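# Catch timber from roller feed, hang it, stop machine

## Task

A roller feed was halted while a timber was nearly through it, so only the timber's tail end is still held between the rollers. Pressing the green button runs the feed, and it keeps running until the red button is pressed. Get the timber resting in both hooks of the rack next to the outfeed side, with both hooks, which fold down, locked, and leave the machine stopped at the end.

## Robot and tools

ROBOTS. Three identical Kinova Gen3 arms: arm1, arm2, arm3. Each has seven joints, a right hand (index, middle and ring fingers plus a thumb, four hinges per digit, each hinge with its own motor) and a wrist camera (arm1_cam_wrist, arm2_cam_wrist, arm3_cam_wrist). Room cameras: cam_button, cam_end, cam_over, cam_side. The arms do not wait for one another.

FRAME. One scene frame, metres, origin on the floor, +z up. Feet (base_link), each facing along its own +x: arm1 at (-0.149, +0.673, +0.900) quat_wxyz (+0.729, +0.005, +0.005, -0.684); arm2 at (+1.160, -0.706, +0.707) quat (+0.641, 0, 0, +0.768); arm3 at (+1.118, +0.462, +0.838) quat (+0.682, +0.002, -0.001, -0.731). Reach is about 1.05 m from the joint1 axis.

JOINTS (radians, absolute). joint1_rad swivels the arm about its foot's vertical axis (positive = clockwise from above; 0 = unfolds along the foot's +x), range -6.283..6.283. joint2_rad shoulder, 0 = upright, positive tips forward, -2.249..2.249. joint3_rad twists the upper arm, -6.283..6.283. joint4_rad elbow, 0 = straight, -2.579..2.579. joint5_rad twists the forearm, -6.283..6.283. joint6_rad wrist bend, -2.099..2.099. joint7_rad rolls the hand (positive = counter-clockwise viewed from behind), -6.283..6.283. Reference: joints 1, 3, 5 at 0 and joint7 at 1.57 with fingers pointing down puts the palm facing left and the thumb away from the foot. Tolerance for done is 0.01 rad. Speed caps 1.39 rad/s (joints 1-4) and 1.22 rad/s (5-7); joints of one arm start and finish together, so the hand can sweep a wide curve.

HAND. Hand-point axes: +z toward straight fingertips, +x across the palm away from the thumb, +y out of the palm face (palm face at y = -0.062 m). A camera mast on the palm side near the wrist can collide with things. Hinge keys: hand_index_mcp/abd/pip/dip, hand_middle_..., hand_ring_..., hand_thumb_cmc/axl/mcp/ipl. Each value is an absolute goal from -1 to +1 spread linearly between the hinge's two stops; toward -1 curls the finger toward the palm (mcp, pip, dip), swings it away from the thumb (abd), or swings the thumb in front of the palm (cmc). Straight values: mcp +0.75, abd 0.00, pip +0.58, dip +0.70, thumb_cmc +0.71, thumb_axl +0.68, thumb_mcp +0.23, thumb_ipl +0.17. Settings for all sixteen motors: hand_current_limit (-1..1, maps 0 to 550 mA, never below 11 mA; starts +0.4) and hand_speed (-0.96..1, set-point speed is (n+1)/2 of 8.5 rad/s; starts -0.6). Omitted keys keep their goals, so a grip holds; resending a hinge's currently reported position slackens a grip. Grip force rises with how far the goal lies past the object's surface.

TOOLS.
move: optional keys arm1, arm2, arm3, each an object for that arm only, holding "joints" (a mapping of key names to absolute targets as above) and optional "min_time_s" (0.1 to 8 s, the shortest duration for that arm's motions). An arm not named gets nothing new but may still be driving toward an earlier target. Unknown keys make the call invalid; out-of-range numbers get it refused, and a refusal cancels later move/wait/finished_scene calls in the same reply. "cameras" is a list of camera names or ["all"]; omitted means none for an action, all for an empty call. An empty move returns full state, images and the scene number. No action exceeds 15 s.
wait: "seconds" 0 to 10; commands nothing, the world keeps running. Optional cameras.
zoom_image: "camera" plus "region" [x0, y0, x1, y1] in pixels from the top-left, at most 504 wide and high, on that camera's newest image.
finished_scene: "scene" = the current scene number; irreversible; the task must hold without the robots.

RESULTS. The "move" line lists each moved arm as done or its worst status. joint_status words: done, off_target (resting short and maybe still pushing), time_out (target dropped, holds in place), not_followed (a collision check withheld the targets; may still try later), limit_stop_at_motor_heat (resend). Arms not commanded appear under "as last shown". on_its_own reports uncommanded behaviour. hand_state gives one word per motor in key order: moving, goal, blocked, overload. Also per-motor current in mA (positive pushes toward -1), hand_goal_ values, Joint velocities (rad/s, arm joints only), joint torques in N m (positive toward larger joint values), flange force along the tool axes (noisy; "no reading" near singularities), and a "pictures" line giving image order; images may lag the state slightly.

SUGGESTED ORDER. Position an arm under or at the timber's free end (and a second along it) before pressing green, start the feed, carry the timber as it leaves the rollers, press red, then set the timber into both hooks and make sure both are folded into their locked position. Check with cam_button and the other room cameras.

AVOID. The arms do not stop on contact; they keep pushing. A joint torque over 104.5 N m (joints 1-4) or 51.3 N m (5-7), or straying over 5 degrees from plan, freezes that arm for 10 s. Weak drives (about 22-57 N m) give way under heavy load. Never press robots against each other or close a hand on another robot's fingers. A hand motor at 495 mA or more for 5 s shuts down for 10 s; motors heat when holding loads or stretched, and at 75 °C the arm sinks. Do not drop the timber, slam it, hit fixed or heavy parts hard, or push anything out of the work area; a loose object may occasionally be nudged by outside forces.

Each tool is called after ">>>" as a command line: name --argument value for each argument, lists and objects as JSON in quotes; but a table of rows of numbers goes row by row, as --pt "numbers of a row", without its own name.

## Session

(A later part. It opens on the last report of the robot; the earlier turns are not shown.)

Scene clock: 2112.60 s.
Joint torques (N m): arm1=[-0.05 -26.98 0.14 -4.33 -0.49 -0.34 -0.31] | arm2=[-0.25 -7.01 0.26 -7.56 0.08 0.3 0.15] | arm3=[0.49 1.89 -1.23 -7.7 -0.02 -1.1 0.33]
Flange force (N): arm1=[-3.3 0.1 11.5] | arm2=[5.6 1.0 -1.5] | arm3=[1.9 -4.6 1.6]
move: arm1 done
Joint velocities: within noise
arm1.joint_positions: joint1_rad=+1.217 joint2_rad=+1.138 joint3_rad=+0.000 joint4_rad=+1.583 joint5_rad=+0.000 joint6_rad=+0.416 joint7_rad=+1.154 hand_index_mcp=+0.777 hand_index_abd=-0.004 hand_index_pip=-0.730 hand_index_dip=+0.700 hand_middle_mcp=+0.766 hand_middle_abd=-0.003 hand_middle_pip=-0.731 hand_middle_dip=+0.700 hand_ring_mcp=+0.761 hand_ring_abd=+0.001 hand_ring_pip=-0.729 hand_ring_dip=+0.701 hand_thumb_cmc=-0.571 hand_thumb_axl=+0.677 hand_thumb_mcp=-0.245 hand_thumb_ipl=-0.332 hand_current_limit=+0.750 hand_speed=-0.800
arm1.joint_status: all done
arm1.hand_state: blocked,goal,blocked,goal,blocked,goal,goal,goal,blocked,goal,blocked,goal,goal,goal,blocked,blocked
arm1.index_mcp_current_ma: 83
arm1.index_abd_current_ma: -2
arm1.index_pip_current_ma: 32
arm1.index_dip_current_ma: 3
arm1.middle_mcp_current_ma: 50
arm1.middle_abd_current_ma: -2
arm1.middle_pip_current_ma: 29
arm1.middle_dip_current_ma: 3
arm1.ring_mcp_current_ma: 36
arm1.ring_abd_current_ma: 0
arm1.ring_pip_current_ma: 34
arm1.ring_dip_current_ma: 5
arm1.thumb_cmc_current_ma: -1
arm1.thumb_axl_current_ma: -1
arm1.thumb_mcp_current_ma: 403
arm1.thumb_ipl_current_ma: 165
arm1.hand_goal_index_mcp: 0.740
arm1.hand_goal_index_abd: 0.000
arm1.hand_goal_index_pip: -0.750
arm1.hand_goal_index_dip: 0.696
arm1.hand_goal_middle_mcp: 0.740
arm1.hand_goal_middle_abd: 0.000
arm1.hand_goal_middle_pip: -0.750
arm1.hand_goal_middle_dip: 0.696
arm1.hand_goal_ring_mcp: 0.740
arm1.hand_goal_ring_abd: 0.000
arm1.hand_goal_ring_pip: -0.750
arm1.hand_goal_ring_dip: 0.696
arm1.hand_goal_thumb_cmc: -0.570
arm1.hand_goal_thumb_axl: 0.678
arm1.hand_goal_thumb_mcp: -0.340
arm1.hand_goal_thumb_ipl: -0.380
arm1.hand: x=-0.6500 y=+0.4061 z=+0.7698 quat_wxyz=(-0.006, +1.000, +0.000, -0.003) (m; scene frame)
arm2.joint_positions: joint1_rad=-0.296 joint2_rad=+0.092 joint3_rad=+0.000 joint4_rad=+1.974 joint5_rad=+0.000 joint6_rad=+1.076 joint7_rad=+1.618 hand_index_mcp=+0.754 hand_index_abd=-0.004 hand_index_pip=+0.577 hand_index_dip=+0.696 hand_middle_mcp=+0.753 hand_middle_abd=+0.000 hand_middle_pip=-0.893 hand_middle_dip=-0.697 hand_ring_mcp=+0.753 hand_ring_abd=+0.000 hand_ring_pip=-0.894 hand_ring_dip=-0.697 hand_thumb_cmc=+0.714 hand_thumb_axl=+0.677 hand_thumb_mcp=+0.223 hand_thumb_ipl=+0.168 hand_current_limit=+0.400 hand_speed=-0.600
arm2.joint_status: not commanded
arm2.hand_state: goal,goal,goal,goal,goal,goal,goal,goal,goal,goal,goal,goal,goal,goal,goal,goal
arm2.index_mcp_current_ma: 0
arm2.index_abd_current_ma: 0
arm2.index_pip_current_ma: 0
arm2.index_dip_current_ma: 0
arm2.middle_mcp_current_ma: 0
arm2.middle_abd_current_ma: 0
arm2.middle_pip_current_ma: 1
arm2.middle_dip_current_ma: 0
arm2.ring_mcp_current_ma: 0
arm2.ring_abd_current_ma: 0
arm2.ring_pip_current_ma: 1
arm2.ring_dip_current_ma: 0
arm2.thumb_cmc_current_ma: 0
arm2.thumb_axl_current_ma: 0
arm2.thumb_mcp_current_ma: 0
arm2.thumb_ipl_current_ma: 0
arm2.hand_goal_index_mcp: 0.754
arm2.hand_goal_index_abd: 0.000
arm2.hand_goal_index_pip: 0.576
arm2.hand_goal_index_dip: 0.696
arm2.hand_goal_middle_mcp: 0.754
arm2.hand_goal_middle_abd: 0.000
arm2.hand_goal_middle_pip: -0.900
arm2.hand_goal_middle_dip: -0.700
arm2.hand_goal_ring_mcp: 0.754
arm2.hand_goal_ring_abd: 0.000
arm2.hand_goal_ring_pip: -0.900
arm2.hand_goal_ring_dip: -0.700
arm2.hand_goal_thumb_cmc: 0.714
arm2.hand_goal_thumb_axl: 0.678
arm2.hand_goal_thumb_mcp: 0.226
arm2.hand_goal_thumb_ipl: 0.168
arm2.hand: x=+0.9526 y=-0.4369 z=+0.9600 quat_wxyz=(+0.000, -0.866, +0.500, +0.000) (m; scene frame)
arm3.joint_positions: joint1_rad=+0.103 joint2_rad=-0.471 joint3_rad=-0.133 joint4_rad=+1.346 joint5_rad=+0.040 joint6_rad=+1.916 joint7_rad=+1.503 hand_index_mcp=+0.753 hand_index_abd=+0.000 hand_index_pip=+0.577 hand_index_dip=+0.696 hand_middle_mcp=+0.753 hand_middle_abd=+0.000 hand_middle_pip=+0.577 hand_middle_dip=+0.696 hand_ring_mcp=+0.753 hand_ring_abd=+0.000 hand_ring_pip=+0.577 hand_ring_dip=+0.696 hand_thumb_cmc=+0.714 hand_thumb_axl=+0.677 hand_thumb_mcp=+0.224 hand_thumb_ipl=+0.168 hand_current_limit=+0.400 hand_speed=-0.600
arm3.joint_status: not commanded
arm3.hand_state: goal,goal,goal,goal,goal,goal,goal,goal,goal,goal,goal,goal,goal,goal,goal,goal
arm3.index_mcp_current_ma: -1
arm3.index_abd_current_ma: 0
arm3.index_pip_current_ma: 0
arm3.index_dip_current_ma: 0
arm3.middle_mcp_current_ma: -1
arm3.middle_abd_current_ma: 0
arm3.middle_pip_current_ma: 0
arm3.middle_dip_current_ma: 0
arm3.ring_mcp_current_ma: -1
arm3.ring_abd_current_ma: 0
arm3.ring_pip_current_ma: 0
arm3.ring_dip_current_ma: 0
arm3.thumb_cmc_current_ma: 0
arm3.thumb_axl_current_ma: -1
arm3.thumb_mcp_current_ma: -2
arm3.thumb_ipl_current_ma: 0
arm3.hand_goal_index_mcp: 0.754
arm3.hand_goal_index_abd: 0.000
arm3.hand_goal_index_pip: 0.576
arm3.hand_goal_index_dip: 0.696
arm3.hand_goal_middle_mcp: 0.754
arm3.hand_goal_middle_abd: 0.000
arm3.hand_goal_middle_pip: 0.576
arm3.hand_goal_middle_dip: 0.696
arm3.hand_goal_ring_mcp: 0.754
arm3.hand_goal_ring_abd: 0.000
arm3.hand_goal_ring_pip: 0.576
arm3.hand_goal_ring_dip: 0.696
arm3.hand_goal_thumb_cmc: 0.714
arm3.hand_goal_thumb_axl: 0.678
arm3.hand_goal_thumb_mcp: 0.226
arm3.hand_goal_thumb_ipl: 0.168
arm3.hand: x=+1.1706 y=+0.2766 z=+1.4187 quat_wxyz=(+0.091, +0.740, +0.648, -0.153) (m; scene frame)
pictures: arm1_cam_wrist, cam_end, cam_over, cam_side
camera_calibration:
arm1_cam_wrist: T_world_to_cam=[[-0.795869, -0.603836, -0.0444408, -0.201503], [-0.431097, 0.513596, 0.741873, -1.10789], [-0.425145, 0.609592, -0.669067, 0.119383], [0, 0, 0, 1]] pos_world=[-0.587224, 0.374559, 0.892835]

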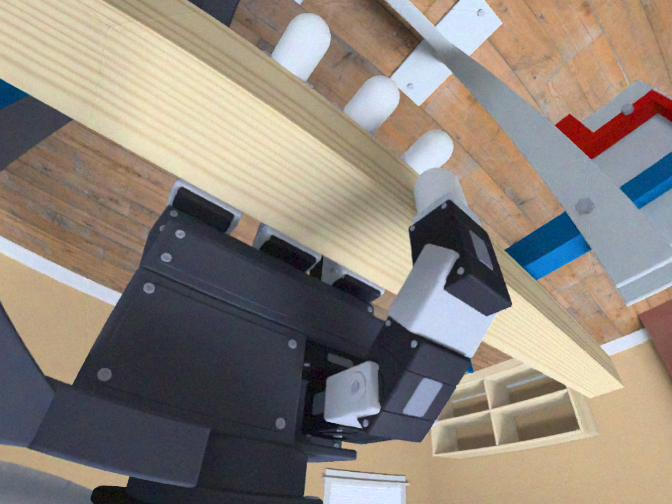

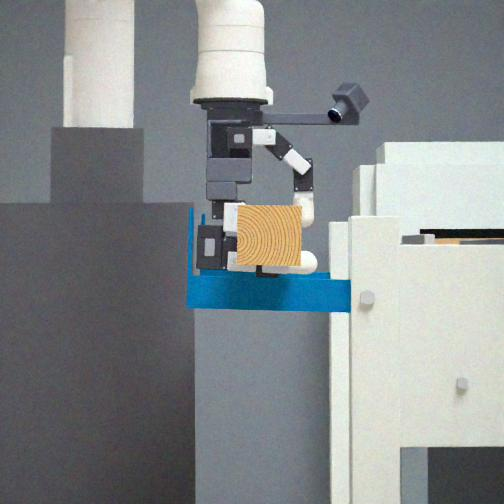

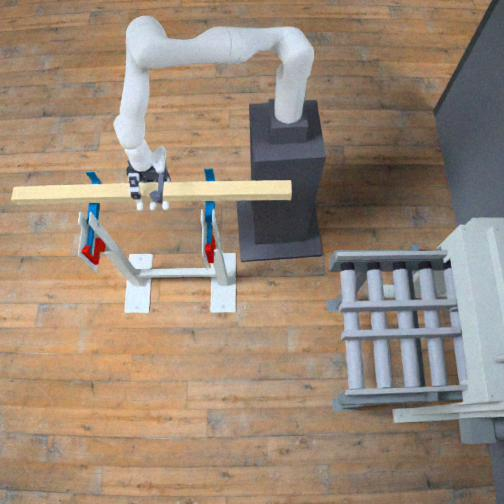

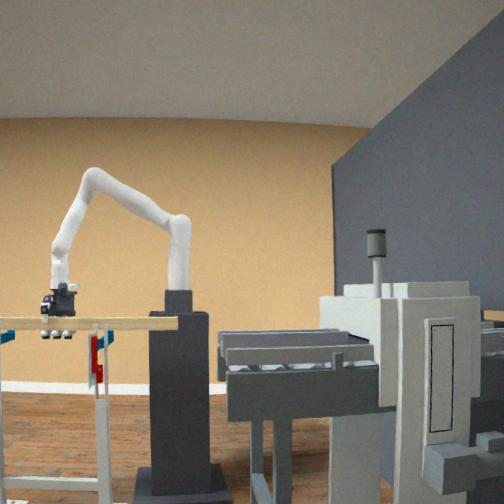

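>>> move --arm1 '{"joints":{"joint1_rad":1.2170,"joint2_rad":1.1682,"joint4_rad":1.5707,"joint6_rad":0.3978,"joint7_rad":1.1533},"min_time_s":2.5}' --cameras '["cam_end"]'

>>> move --arm1 '{"joints":{"joint1_rad":1.2170,"joint2_rad":1.1814,"joint4_rad":1.5649,"joint6_rad":0.3905,"joint7_rad":1.1533},"min_time_s":2}' --cameras '["cam_end","cam_side"]'

Scene clock: 2122.67 s.
Joint torques (N m): arm1=[-0.12 -27.06 0.07 -4.16 -0.49 -0.37 -0.31] | arm2=[-0.28 -6.97 0.31 -7.5 0.14 0.2 0.06] | arm3=[0.54 1.8 -1.19 -7.76 0.05 -1.18 0.32]
Flange force (N): arm1=[-3.4 -0.1 11.5] | arm2=[5.5 0.7 -2.0] | arm3=[1.8 -4.5 1.6]
move: arm1 done
Joint velocities: within noise
arm1.joint_positions: joint1_rad=+1.217 joint2_rad=+1.168 joint3_rad=+0.000 joint4_rad=+1.571 joint5_rad=+0.000 joint6_rad=+0.398 joint7_rad=+1.153 hand_index_mcp=+0.777 hand_index_abd=-0.004 hand_index_pip=-0.730 hand_index_dip=+0.700 hand_middle_mcp=+0.766 hand_middle_abd=-0.003 hand_middle_pip=-0.731 hand_middle_dip=+0.700 hand_ring_mcp=+0.761 hand_ring_abd=+0.001 hand_ring_pip=-0.729 hand_ring_dip=+0.701 hand_thumb_cmc=-0.571 hand_thumb_axl=+0.677 hand_thumb_mcp=-0.245 hand_thumb_ipl=-0.332 hand_current_limit=+0.750 hand_speed=-0.800
arm1.joint_status: all done
arm1.hand_state: blocked,goal,blocked,goal,blocked,goal,goal,goal,blocked,goal,blocked,goal,goal,goal,blocked,blocked
arm1.index_mcp_current_ma: 83
arm1.index_abd_current_ma: -2
arm1.index_pip_current_ma: 32
arm1.index_dip_current_ma: 3
arm1.middle_mcp_current_ma: 50
arm1.middle_abd_current_ma: -2
arm1.middle_pip_current_ma: 29
arm1.middle_dip_current_ma: 3
arm1.ring_mcp_current_ma: 36
arm1.ring_abd_current_ma: 0
arm1.ring_pip_current_ma: 34
arm1.ring_dip_current_ma: 5
arm1.thumb_cmc_current_ma: -1
arm1.thumb_axl_current_ma: -1
arm1.thumb_mcp_current_ma: 403
arm1.thumb_ipl_current_ma: 165
arm1.hand_goal_index_mcp: 0.740
arm1.hand_goal_index_abd: 0.000
arm1.hand_goal_index_pip: -0.750
arm1.hand_goal_index_dip: 0.696
arm1.hand_goal_middle_mcp: 0.740
arm1.hand_goal_middle_abd: 0.000
arm1.hand_goal_middle_pip: -0.750
arm1.hand_goal_middle_dip: 0.696
arm1.hand_goal_ring_mcp: 0.740
arm1.hand_goal_ring_abd: 0.000
arm1.hand_goal_ring_pip: -0.750
arm1.hand_goal_ring_dip: 0.696
arm1.hand_goal_thumb_cmc: -0.570
arm1.hand_goal_thumb_axl: 0.678
arm1.hand_goal_thumb_mcp: -0.340
arm1.hand_goal_thumb_ipl: -0.380
arm1.hand: x=-0.6500 y=+0.4061 z=+0.7558 quat_wxyz=(-0.006, +1.000, +0.000, -0.003) (m; scene frame)
arm2, arm3: as last shown
pictures: cam_end

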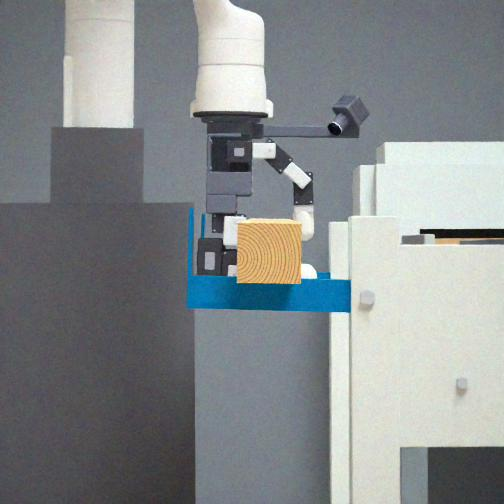

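Scene clock: 2124.97 s.
Joint torques (N m): arm1=[-0.07 -27 0.11 -4.04 -0.5 -0.29 -0.28] | arm2=[-0.21 -6.97 0.35 -7.54 0.02 0.26 0.09] | arm3=[0.55 1.77 -1.05 -7.68 0.07 -1.05 0.27]
Flange force (N): arm1=[-3.2 0.0 11.4] | arm2=[5.6 1.0 -1.7] | arm3=[1.5 -4.1 1.5]
move: arm1 done
Joint velocities: within noise
arm1.joint_positions: joint1_rad=+1.217 joint2_rad=+1.181 joint3_rad=+0.000 joint4_rad=+1.565 joint5_rad=+0.000 joint6_rad=+0.391 joint7_rad=+1.153 hand_index_mcp=+0.777 hand_index_abd=-0.004 hand_index_pip=-0.730 hand_index_dip=+0.700 hand_middle_mcp=+0.766 hand_middle_abd=-0.003 hand_middle_pip=-0.731 hand_middle_dip=+0.700 hand_ring_mcp=+0.761 hand_ring_abd=+0.001 hand_ring_pip=-0.729 hand_ring_dip=+0.701 hand_thumb_cmc=-0.571 hand_thumb_axl=+0.677 hand_thumb_mcp=-0.245 hand_thumb_ipl=-0.332 hand_current_limit=+0.750 hand_speed=-0.800
arm1.joint_status: all done
arm1.hand_state: blocked,goal,blocked,goal,blocked,goal,goal,goal,blocked,goal,blocked,goal,goal,goal,blocked,blocked
arm1.index_mcp_current_ma: 83
arm1.index_abd_current_ma: -2
arm1.index_pip_current_ma: 32
arm1.index_dip_current_ma: 3
arm1.middle_mcp_current_ma: 50
arm1.middle_abd_current_ma: -2
arm1.middle_pip_current_ma: 29
arm1.middle_dip_current_ma: 3
arm1.ring_mcp_current_ma: 36
arm1.ring_abd_current_ma: 0
arm1.ring_pip_current_ma: 34
arm1.ring_dip_current_ma: 5
arm1.thumb_cmc_current_ma: -1
arm1.thumb_axl_current_ma: -1
arm1.thumb_mcp_current_ma: 403
arm1.thumb_ipl_current_ma: 165
arm1.hand_goal_index_mcp: 0.740
arm1.hand_goal_index_abd: 0.000
arm1.hand_goal_index_pip: -0.750
arm1.hand_goal_index_dip: 0.696
arm1.hand_goal_middle_mcp: 0.740
arm1.hand_goal_middle_abd: 0.000
arm1.hand_goal_middle_pip: -0.750
arm1.hand_goal_middle_dip: 0.696
arm1.hand_goal_ring_mcp: 0.740
arm1.hand_goal_ring_abd: 0.000
arm1.hand_goal_ring_pip: -0.750
arm1.hand_goal_ring_dip: 0.696
arm1.hand_goal_thumb_cmc: -0.570
arm1.hand_goal_thumb_axl: 0.678
arm1.hand_goal_thumb_mcp: -0.340
arm1.hand_goal_thumb_ipl: -0.380
arm1.hand: x=-0.6500 y=+0.4062 z=+0.7497 quat_wxyz=(-0.006, +1.000, +0.000, -0.003) (m; scene frame)
arm2, arm3: as last shown
pictures: cam_end, cam_side

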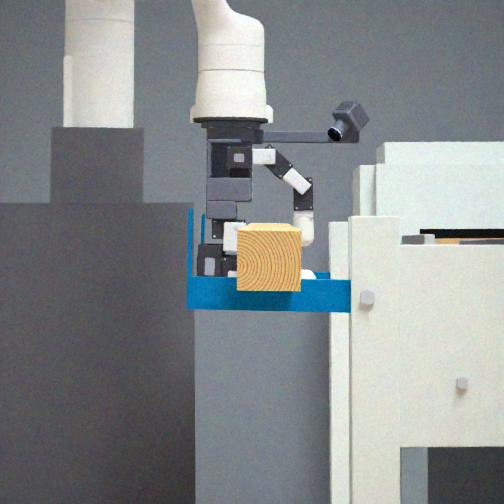

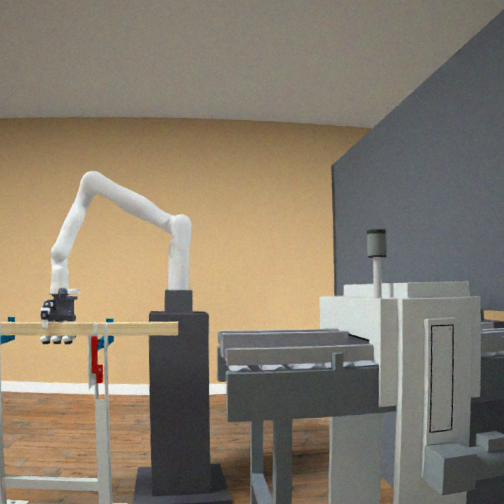

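>>> move --arm1 '{"joints":{"joint1_rad":1.2170,"joint2_rad":1.1924,"joint4_rad":1.5598,"joint6_rad":0.3845,"joint7_rad":1.1533},"min_time_s":2}' --cameras '["cam_end","cam_side","cam_over"]'

Scene clock: 2135.40 s.
Joint torques (N m): arm1=[-0.15 -24.96 -0.08 -3.6 -0.52 0.02 -0.28] | arm2=[-0.28 -7 0.34 -7.37 0.08 0.24 0.06] | arm3=[0.49 1.76 -1.18 -7.81 0 -1.08 0.33]
Flange force (N): arm1=[-2.0 -0.6 7.6] | arm2=[5.2 0.7 -2.1] | arm3=[1.7 -4.4 2.0]
move: arm1 done
Joint velocities: within noise
arm1.joint_positions: joint1_rad=+1.217 joint2_rad=+1.192 joint3_rad=+0.000 joint4_rad=+1.560 joint5_rad=+0.000 joint6_rad=+0.384 joint7_rad=+1.153 hand_index_mcp=+0.774 hand_index_abd=-0.001 hand_index_pip=-0.738 hand_index_dip=+0.700 hand_middle_mcp=+0.766 hand_middle_abd=+0.000 hand_middle_pip=-0.731 hand_middle_dip=+0.700 hand_ring_mcp=+0.762 hand_ring_abd=+0.002 hand_ring_pip=-0.725 hand_ring_dip=+0.701 hand_thumb_cmc=-0.572 hand_thumb_axl=+0.675 hand_thumb_mcp=-0.245 hand_thumb_ipl=-0.332 hand_current_limit=+0.750 hand_speed=-0.800
arm1.joint_status: all done
arm1.hand_state: blocked,goal,goal,goal,blocked,goal,goal,goal,blocked,goal,blocked,goal,goal,goal,blocked,blocked
arm1.index_mcp_current_ma: 72
arm1.index_abd_current_ma: 0
arm1.index_pip_current_ma: 15
arm1.index_dip_current_ma: 3
arm1.middle_mcp_current_ma: 50
arm1.middle_abd_current_ma: 0
arm1.middle_pip_current_ma: 29
arm1.middle_dip_current_ma: 3
arm1.ring_mcp_current_ma: 39
arm1.ring_abd_current_ma: 1
arm1.ring_pip_current_ma: 43
arm1.ring_dip_current_ma: 5
arm1.thumb_cmc_current_ma: -2
arm1.thumb_axl_current_ma: -3
arm1.thumb_mcp_current_ma: 403
arm1.thumb_ipl_current_ma: 162
arm1.hand_goal_index_mcp: 0.740
arm1.hand_goal_index_abd: 0.000
arm1.hand_goal_index_pip: -0.750
arm1.hand_goal_index_dip: 0.696
arm1.hand_goal_middle_mcp: 0.740
arm1.hand_goal_middle_abd: 0.000
arm1.hand_goal_middle_pip: -0.750
arm1.hand_goal_middle_dip: 0.696
arm1.hand_goal_ring_mcp: 0.740
arm1.hand_goal_ring_abd: 0.000
arm1.hand_goal_ring_pip: -0.750
arm1.hand_goal_ring_dip: 0.696
arm1.hand_goal_thumb_cmc: -0.570
arm1.hand_goal_thumb_axl: 0.678
arm1.hand_goal_thumb_mcp: -0.340
arm1.hand_goal_thumb_ipl: -0.380
arm1.hand: x=-0.6500 y=+0.4062 z=+0.7447 quat_wxyz=(-0.006, +1.000, +0.000, -0.003) (m; scene frame)
arm2, arm3: as last shown
pictures: cam_end, cam_over, cam_side

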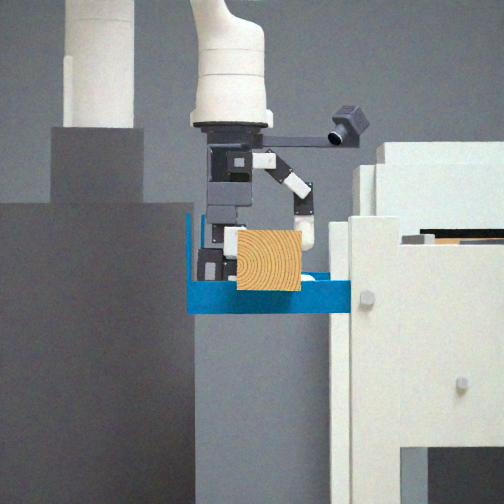

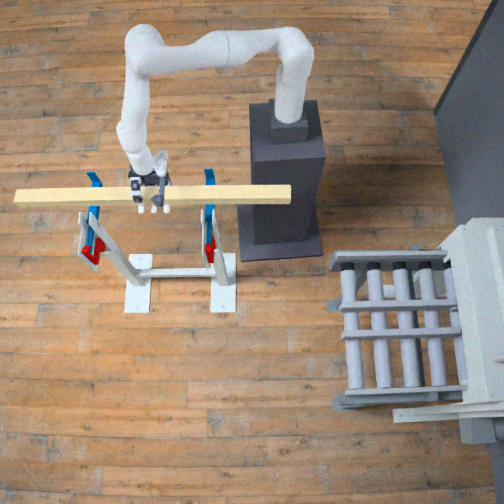

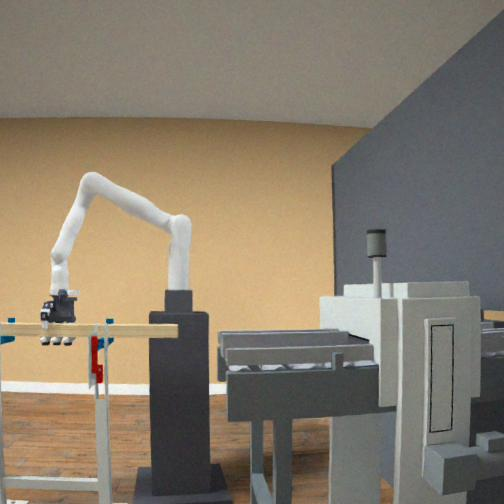

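>>> move --arm1 '{"joints":{"joint1_rad":1.2170,"joint2_rad":1.2012,"joint4_rad":1.5556,"joint6_rad":0.3799,"joint7_rad":1.1533},"min_time_s":2}' --cameras '["cam_end","cam_side","cam_over"]'

Scene clock: 2145.47 s.
Joint torques (N m): arm1=[-1.8 -19.34 -1.3 -3.18 -0.4 -0.56 -0.06] | arm2=[-0.21 -7.03 0.35 -7.54 -0.01 0.3 0.06] | arm3=[0.51 1.64 -1.24 -7.71 -0.02 -1.1 0.33]
Flange force (N): arm1=[-1.4 -3.9 -5.1] | arm2=[5.5 0.9 -1.5] | arm3=[1.3 -4.6 1.4]
move: arm1 done
Joint velocities: within noise
arm1.joint_positions: joint1_rad=+1.217 joint2_rad=+1.201 joint3_rad=+0.000 joint4_rad=+1.556 joint5_rad=+0.000 joint6_rad=+0.380 joint7_rad=+1.153 hand_index_mcp=+0.758 hand_index_abd=-0.001 hand_index_pip=-0.743 hand_index_dip=+0.700 hand_middle_mcp=+0.753 hand_middle_abd=+0.000 hand_middle_pip=-0.739 hand_middle_dip=+0.700 hand_ring_mcp=+0.749 hand_ring_abd=+0.003 hand_ring_pip=-0.729 hand_ring_dip=+0.699 hand_thumb_cmc=-0.573 hand_thumb_axl=+0.673 hand_thumb_mcp=-0.245 hand_thumb_ipl=-0.333 hand_current_limit=+0.750 hand_speed=-0.800
arm1.joint_status: all done
arm1.hand_state: goal,goal,goal,goal,goal,goal,goal,goal,goal,goal,blocked,goal,goal,goal,blocked,blocked
arm1.index_mcp_current_ma: 30
arm1.index_abd_current_ma: 0
arm1.index_pip_current_ma: 8
arm1.index_dip_current_ma: 3
arm1.middle_mcp_current_ma: 18
arm1.middle_abd_current_ma: 0
arm1.middle_pip_current_ma: 13
arm1.middle_dip_current_ma: 3
arm1.ring_mcp_current_ma: 11
arm1.ring_abd_current_ma: 2
arm1.ring_pip_current_ma: 33
arm1.ring_dip_current_ma: 2
arm1.thumb_cmc_current_ma: -3
arm1.thumb_axl_current_ma: -5
arm1.thumb_mcp_current_ma: 403
arm1.thumb_ipl_current_ma: 158
arm1.hand_goal_index_mcp: 0.740
arm1.hand_goal_index_abd: 0.000
arm1.hand_goal_index_pip: -0.750
arm1.hand_goal_index_dip: 0.696
arm1.hand_goal_middle_mcp: 0.740
arm1.hand_goal_middle_abd: 0.000
arm1.hand_goal_middle_pip: -0.750
arm1.hand_goal_middle_dip: 0.696
arm1.hand_goal_ring_mcp: 0.740
arm1.hand_goal_ring_abd: 0.000
arm1.hand_goal_ring_pip: -0.750
arm1.hand_goal_ring_dip: 0.696
arm1.hand_goal_thumb_cmc: -0.570
arm1.hand_goal_thumb_axl: 0.678
arm1.hand_goal_thumb_mcp: -0.340
arm1.hand_goal_thumb_ipl: -0.380
arm1.hand: x=-0.6500 y=+0.4063 z=+0.7407 quat_wxyz=(-0.006, +1.000, +0.000, -0.003) (m; scene frame)
arm2, arm3: as last shown
pictures: cam_end, cam_over, cam_side

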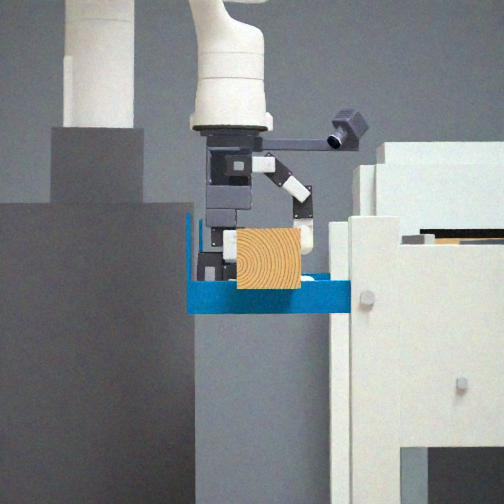

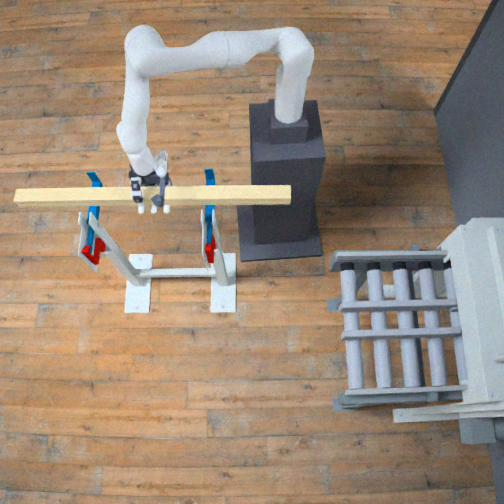

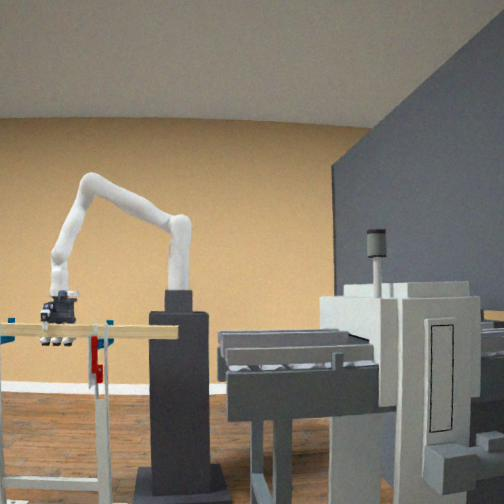

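>>> move --arm1 '{"joints":{"hand_thumb_mcp":-0.2,"hand_thumb_ipl":-0.3}}'

>>> move --arm1 '{"joints":{"hand_thumb_mcp":0.2247,"hand_thumb_ipl":0.1676}}' --cameras '["cam_end","arm1_cam_wrist"]'

Scene clock: 2152.67 s.
Joint torques (N m): arm1=[-1.66 -21.11 -1.28 -2.69 -0.51 -0.21 -0.18] | arm2=[-0.17 -6.97 0.27 -7.48 0.08 0.22 0.02] | arm3=[0.54 1.8 -1.24 -7.86 0.01 -1.1 0.25]
Flange force (N): arm1=[-3.7 -2.9 -0.3] | arm2=[5.5 0.7 -2.0] | arm3=[2.0 -4.8 2.2]
move: arm1 done
Joint velocities: within noise
arm1.joint_positions: joint1_rad=+1.217 joint2_rad=+1.201 joint3_rad=+0.000 joint4_rad=+1.556 joint5_rad=+0.000 joint6_rad=+0.380 joint7_rad=+1.153 hand_index_mcp=+0.757 hand_index_abd=-0.001 hand_index_pip=-0.743 hand_index_dip=+0.700 hand_middle_mcp=+0.751 hand_middle_abd=+0.000 hand_middle_pip=-0.740 hand_middle_dip=+0.699 hand_ring_mcp=+0.749 hand_ring_abd=+0.003 hand_ring_pip=-0.731 hand_ring_dip=+0.699 hand_thumb_cmc=-0.572 hand_thumb_axl=+0.676 hand_thumb_mcp=-0.207 hand_thumb_ipl=-0.302 hand_current_limit=+0.750 hand_speed=-0.800
arm1.joint_status: all done
arm1.hand_state: goal,goal,goal,goal,goal,goal,goal,goal,goal,goal,goal,goal,goal,goal,goal,goal
arm1.index_mcp_current_ma: 27
arm1.index_abd_current_ma: 0
arm1.index_pip_current_ma: 8
arm1.index_dip_current_ma: 3
arm1.middle_mcp_current_ma: 14
arm1.middle_abd_current_ma: 0
arm1.middle_pip_current_ma: 12
arm1.middle_dip_current_ma: 3
arm1.ring_mcp_current_ma: 11
arm1.ring_abd_current_ma: 2
arm1.ring_pip_current_ma: 28
arm1.ring_dip_current_ma: 2
arm1.thumb_cmc_current_ma: -2
arm1.thumb_axl_current_ma: -2
arm1.thumb_mcp_current_ma: -10
arm1.thumb_ipl_current_ma: -1
arm1.hand_goal_index_mcp: 0.740
arm1.hand_goal_index_abd: 0.000
arm1.hand_goal_index_pip: -0.750
arm1.hand_goal_index_dip: 0.696
arm1.hand_goal_middle_mcp: 0.740
arm1.hand_goal_middle_abd: 0.000
arm1.hand_goal_middle_pip: -0.750
arm1.hand_goal_middle_dip: 0.696
arm1.hand_goal_ring_mcp: 0.740
arm1.hand_goal_ring_abd: 0.000
arm1.hand_goal_ring_pip: -0.750
arm1.hand_goal_ring_dip: 0.696
arm1.hand_goal_thumb_cmc: -0.570
arm1.hand_goal_thumb_axl: 0.678
arm1.hand_goal_thumb_mcp: -0.200
arm1.hand_goal_thumb_ipl: -0.300
arm1.hand: x=-0.6500 y=+0.4063 z=+0.7407 quat_wxyz=(-0.006, +1.000, +0.000, -0.003) (m; scene frame)
arm2, arm3: as last shown
pictures: none

Scene clock: 2154.00 s.
Joint torques (N m): arm1=[-1.65 -21.11 -1.28 -2.64 -0.5 -0.19 -0.15] | arm2=[-0.26 -7.08 0.26 -7.43 0.05 0.23 0.08] | arm3=[0.51 1.75 -1.16 -7.7 -0.04 -1.2 0.29]
Flange force (N): arm1=[-3.7 -2.8 -0.2] | arm2=[5.1 0.7 -1.9] | arm3=[1.5 -4.5 1.2]
move: arm1 done
Joint velocities: within noise
arm1.joint_positions: joint1_rad=+1.217 joint2_rad=+1.201 joint3_rad=+0.000 joint4_rad=+1.556 joint5_rad=+0.000 joint6_rad=+0.380 joint7_rad=+1.153 hand_index_mcp=+0.757 hand_index_abd=-0.001 hand_index_pip=-0.743 hand_index_dip=+0.700 hand_middle_mcp=+0.751 hand_middle_abd=+0.000 hand_middle_pip=-0.740 hand_middle_dip=+0.699 hand_ring_mcp=+0.749 hand_ring_abd=+0.003 hand_ring_pip=-0.731 hand_ring_dip=+0.699 hand_thumb_cmc=-0.572 hand_thumb_axl=+0.676 hand_thumb_mcp=+0.214 hand_thumb_ipl=+0.164 hand_current_limit=+0.750 hand_speed=-0.800
arm1.joint_status: all done
arm1.hand_state: goal,goal,goal,goal,goal,goal,goal,goal,goal,goal,goal,goal,goal,goal,goal,goal
arm1.index_mcp_current_ma: 27
arm1.index_abd_current_ma: 0
arm1.index_pip_current_ma: 8
arm1.index_dip_current_ma: 3
arm1.middle_mcp_current_ma: 14
arm1.middle_abd_current_ma: 0
arm1.middle_pip_current_ma: 12
arm1.middle_dip_current_ma: 3
arm1.ring_mcp_current_ma: 11
arm1.ring_abd_current_ma: 2
arm1.ring_pip_current_ma: 28
arm1.ring_dip_current_ma: 2
arm1.thumb_cmc_current_ma: -2
arm1.thumb_axl_current_ma: -2
arm1.thumb_mcp_current_ma: -17
arm1.thumb_ipl_current_ma: -5
arm1.hand_goal_index_mcp: 0.740
arm1.hand_goal_index_abd: 0.000
arm1.hand_goal_index_pip: -0.750
arm1.hand_goal_index_dip: 0.696
arm1.hand_goal_middle_mcp: 0.740
arm1.hand_goal_middle_abd: 0.000
arm1.hand_goal_middle_pip: -0.750
arm1.hand_goal_middle_dip: 0.696
arm1.hand_goal_ring_mcp: 0.740
arm1.hand_goal_ring_abd: 0.000
arm1.hand_goal_ring_pip: -0.750
arm1.hand_goal_ring_dip: 0.696
arm1.hand_goal_thumb_cmc: -0.570
arm1.hand_goal_thumb_axl: 0.678
arm1.hand_goal_thumb_mcp: 0.224
arm1.hand_goal_thumb_ipl: 0.168
arm1.hand: x=-0.6500 y=+0.4063 z=+0.7407 quat_wxyz=(-0.006, +1.000, +0.000, -0.003) (m; scene frame)
arm2, arm3: as last shown
pictures: arm1_cam_wrist, cam_end
camera_calibration:
arm1_cam_wrist: T_world_to_cam=[[-0.795895, -0.603805, -0.0443957, -0.202741], [-0.431049, 0.513632, 0.741875, -1.08639], [-0.425145, 0.609592, -0.669066, 0.0997908], [0, 0, 0, 1]] pos_world=[-0.587224, 0.374759, 0.863736]

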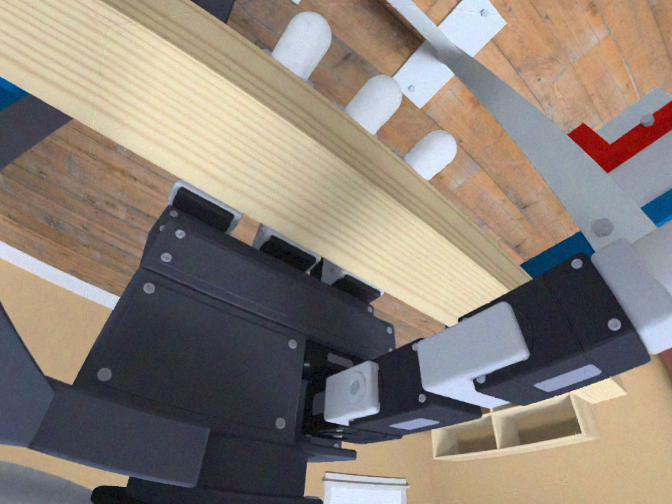

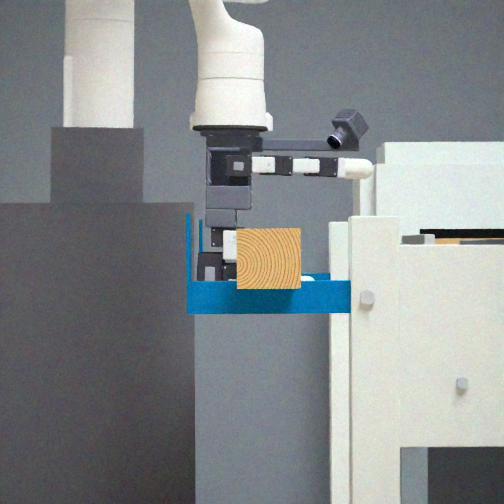

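>>> move --arm1 '{"joints":{"joint1_rad":1.2246,"joint2_rad":1.2088,"joint4_rad":1.5572,"joint6_rad":0.3706,"joint7_rad":1.1609},"min_time_s":2}' --cameras '["cam_end","cam_over"]'

Scene clock: 2171.40 s.
Joint torques (N m): arm1=[-0.11 -20.83 0.31 -2.34 -0.36 -0.06 -0.33] | arm2=[-0.22 -6.94 0.32 -7.43 0.06 0.22 0.04] | arm3=[0.44 1.68 -1.18 -7.72 0.02 -1.08 0.32]
Flange force (N): arm1=[-2.9 -0.3 -0.4] | arm2=[5.4 0.7 -2.1] | arm3=[1.4 -4.3 1.5]
move: arm1 done
Joint velocities: within noise
arm1.joint_positions: joint1_rad=+1.225 joint2_rad=+1.209 joint3_rad=+0.000 joint4_rad=+1.557 joint5_rad=+0.000 joint6_rad=+0.371 joint7_rad=+1.161 hand_index_mcp=+0.745 hand_index_abd=-0.001 hand_index_pip=-0.743 hand_index_dip=+0.700 hand_middle_mcp=+0.745 hand_middle_abd=+0.000 hand_middle_pip=-0.741 hand_middle_dip=+0.699 hand_ring_mcp=+0.745 hand_ring_abd=+0.003 hand_ring_pip=-0.743 hand_ring_dip=+0.699 hand_thumb_cmc=-0.572 hand_thumb_axl=+0.676 hand_thumb_mcp=+0.214 hand_thumb_ipl=+0.164 hand_current_limit=+0.750 hand_speed=-0.800
arm1.joint_status: all done
arm1.hand_state: goal,goal,goal,goal,goal,goal,goal,goal,goal,goal,goal,goal,goal,goal,goal,goal
arm1.index_mcp_current_ma: 5
arm1.index_abd_current_ma: 0
arm1.index_pip_current_ma: 8
arm1.index_dip_current_ma: 3
arm1.middle_mcp_current_ma: 5
arm1.middle_abd_current_ma: 0
arm1.middle_pip_current_ma: 10
arm1.middle_dip_current_ma: 2
arm1.ring_mcp_current_ma: 5
arm1.ring_abd_current_ma: 2
arm1.ring_pip_current_ma: 8
arm1.ring_dip_current_ma: 2
arm1.thumb_cmc_current_ma: -2
arm1.thumb_axl_current_ma: -2
arm1.thumb_mcp_current_ma: -17
arm1.thumb_ipl_current_ma: -5
arm1.hand_goal_index_mcp: 0.740
arm1.hand_goal_index_abd: 0.000
arm1.hand_goal_index_pip: -0.750
arm1.hand_goal_index_dip: 0.696
arm1.hand_goal_middle_mcp: 0.740
arm1.hand_goal_middle_abd: 0.000
arm1.hand_goal_middle_pip: -0.750
arm1.hand_goal_middle_dip: 0.696
arm1.hand_goal_ring_mcp: 0.740
arm1.hand_goal_ring_abd: 0.000
arm1.hand_goal_ring_pip: -0.750
arm1.hand_goal_ring_dip: 0.696
arm1.hand_goal_thumb_cmc: -0.570
arm1.hand_goal_thumb_axl: 0.678
arm1.hand_goal_thumb_mcp: 0.224
arm1.hand_goal_thumb_ipl: 0.168
arm1.hand: x=-0.6500 y=+0.4105 z=+0.7368 quat_wxyz=(-0.006, +1.000, +0.000, -0.003) (m; scene frame)
arm2, arm3: as last shown
pictures: cam_end, cam_over

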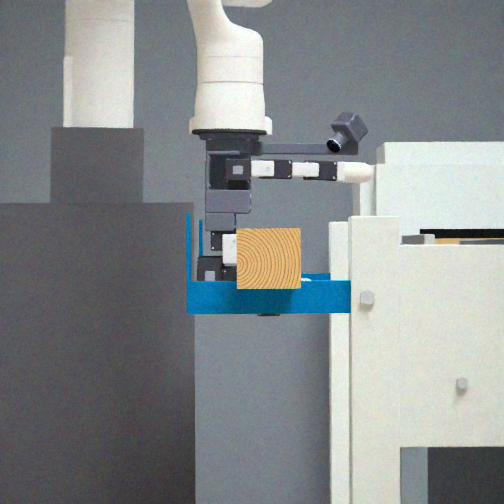

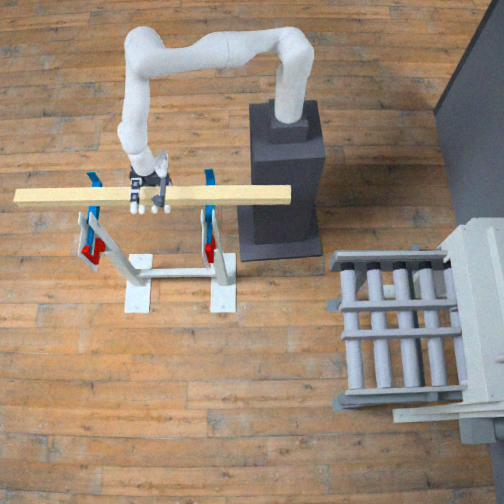

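>>> zoom_image --camera "cam_over" --region '[60, 150, 240, 290]'

>>> move --arm1 '{"joints":{"hand_index_pip":0.5764,"hand_middle_pip":0.5764,"hand_ring_pip":0.5764,"hand_index_mcp":0.76,"hand_middle_mcp":0.76,"hand_ring_mcp":0.76}}' --cameras '["cam_end","cam_over"]'

Scaled by 2.800 from the camera's 504x504 image, which has a finer 720x720 frame.

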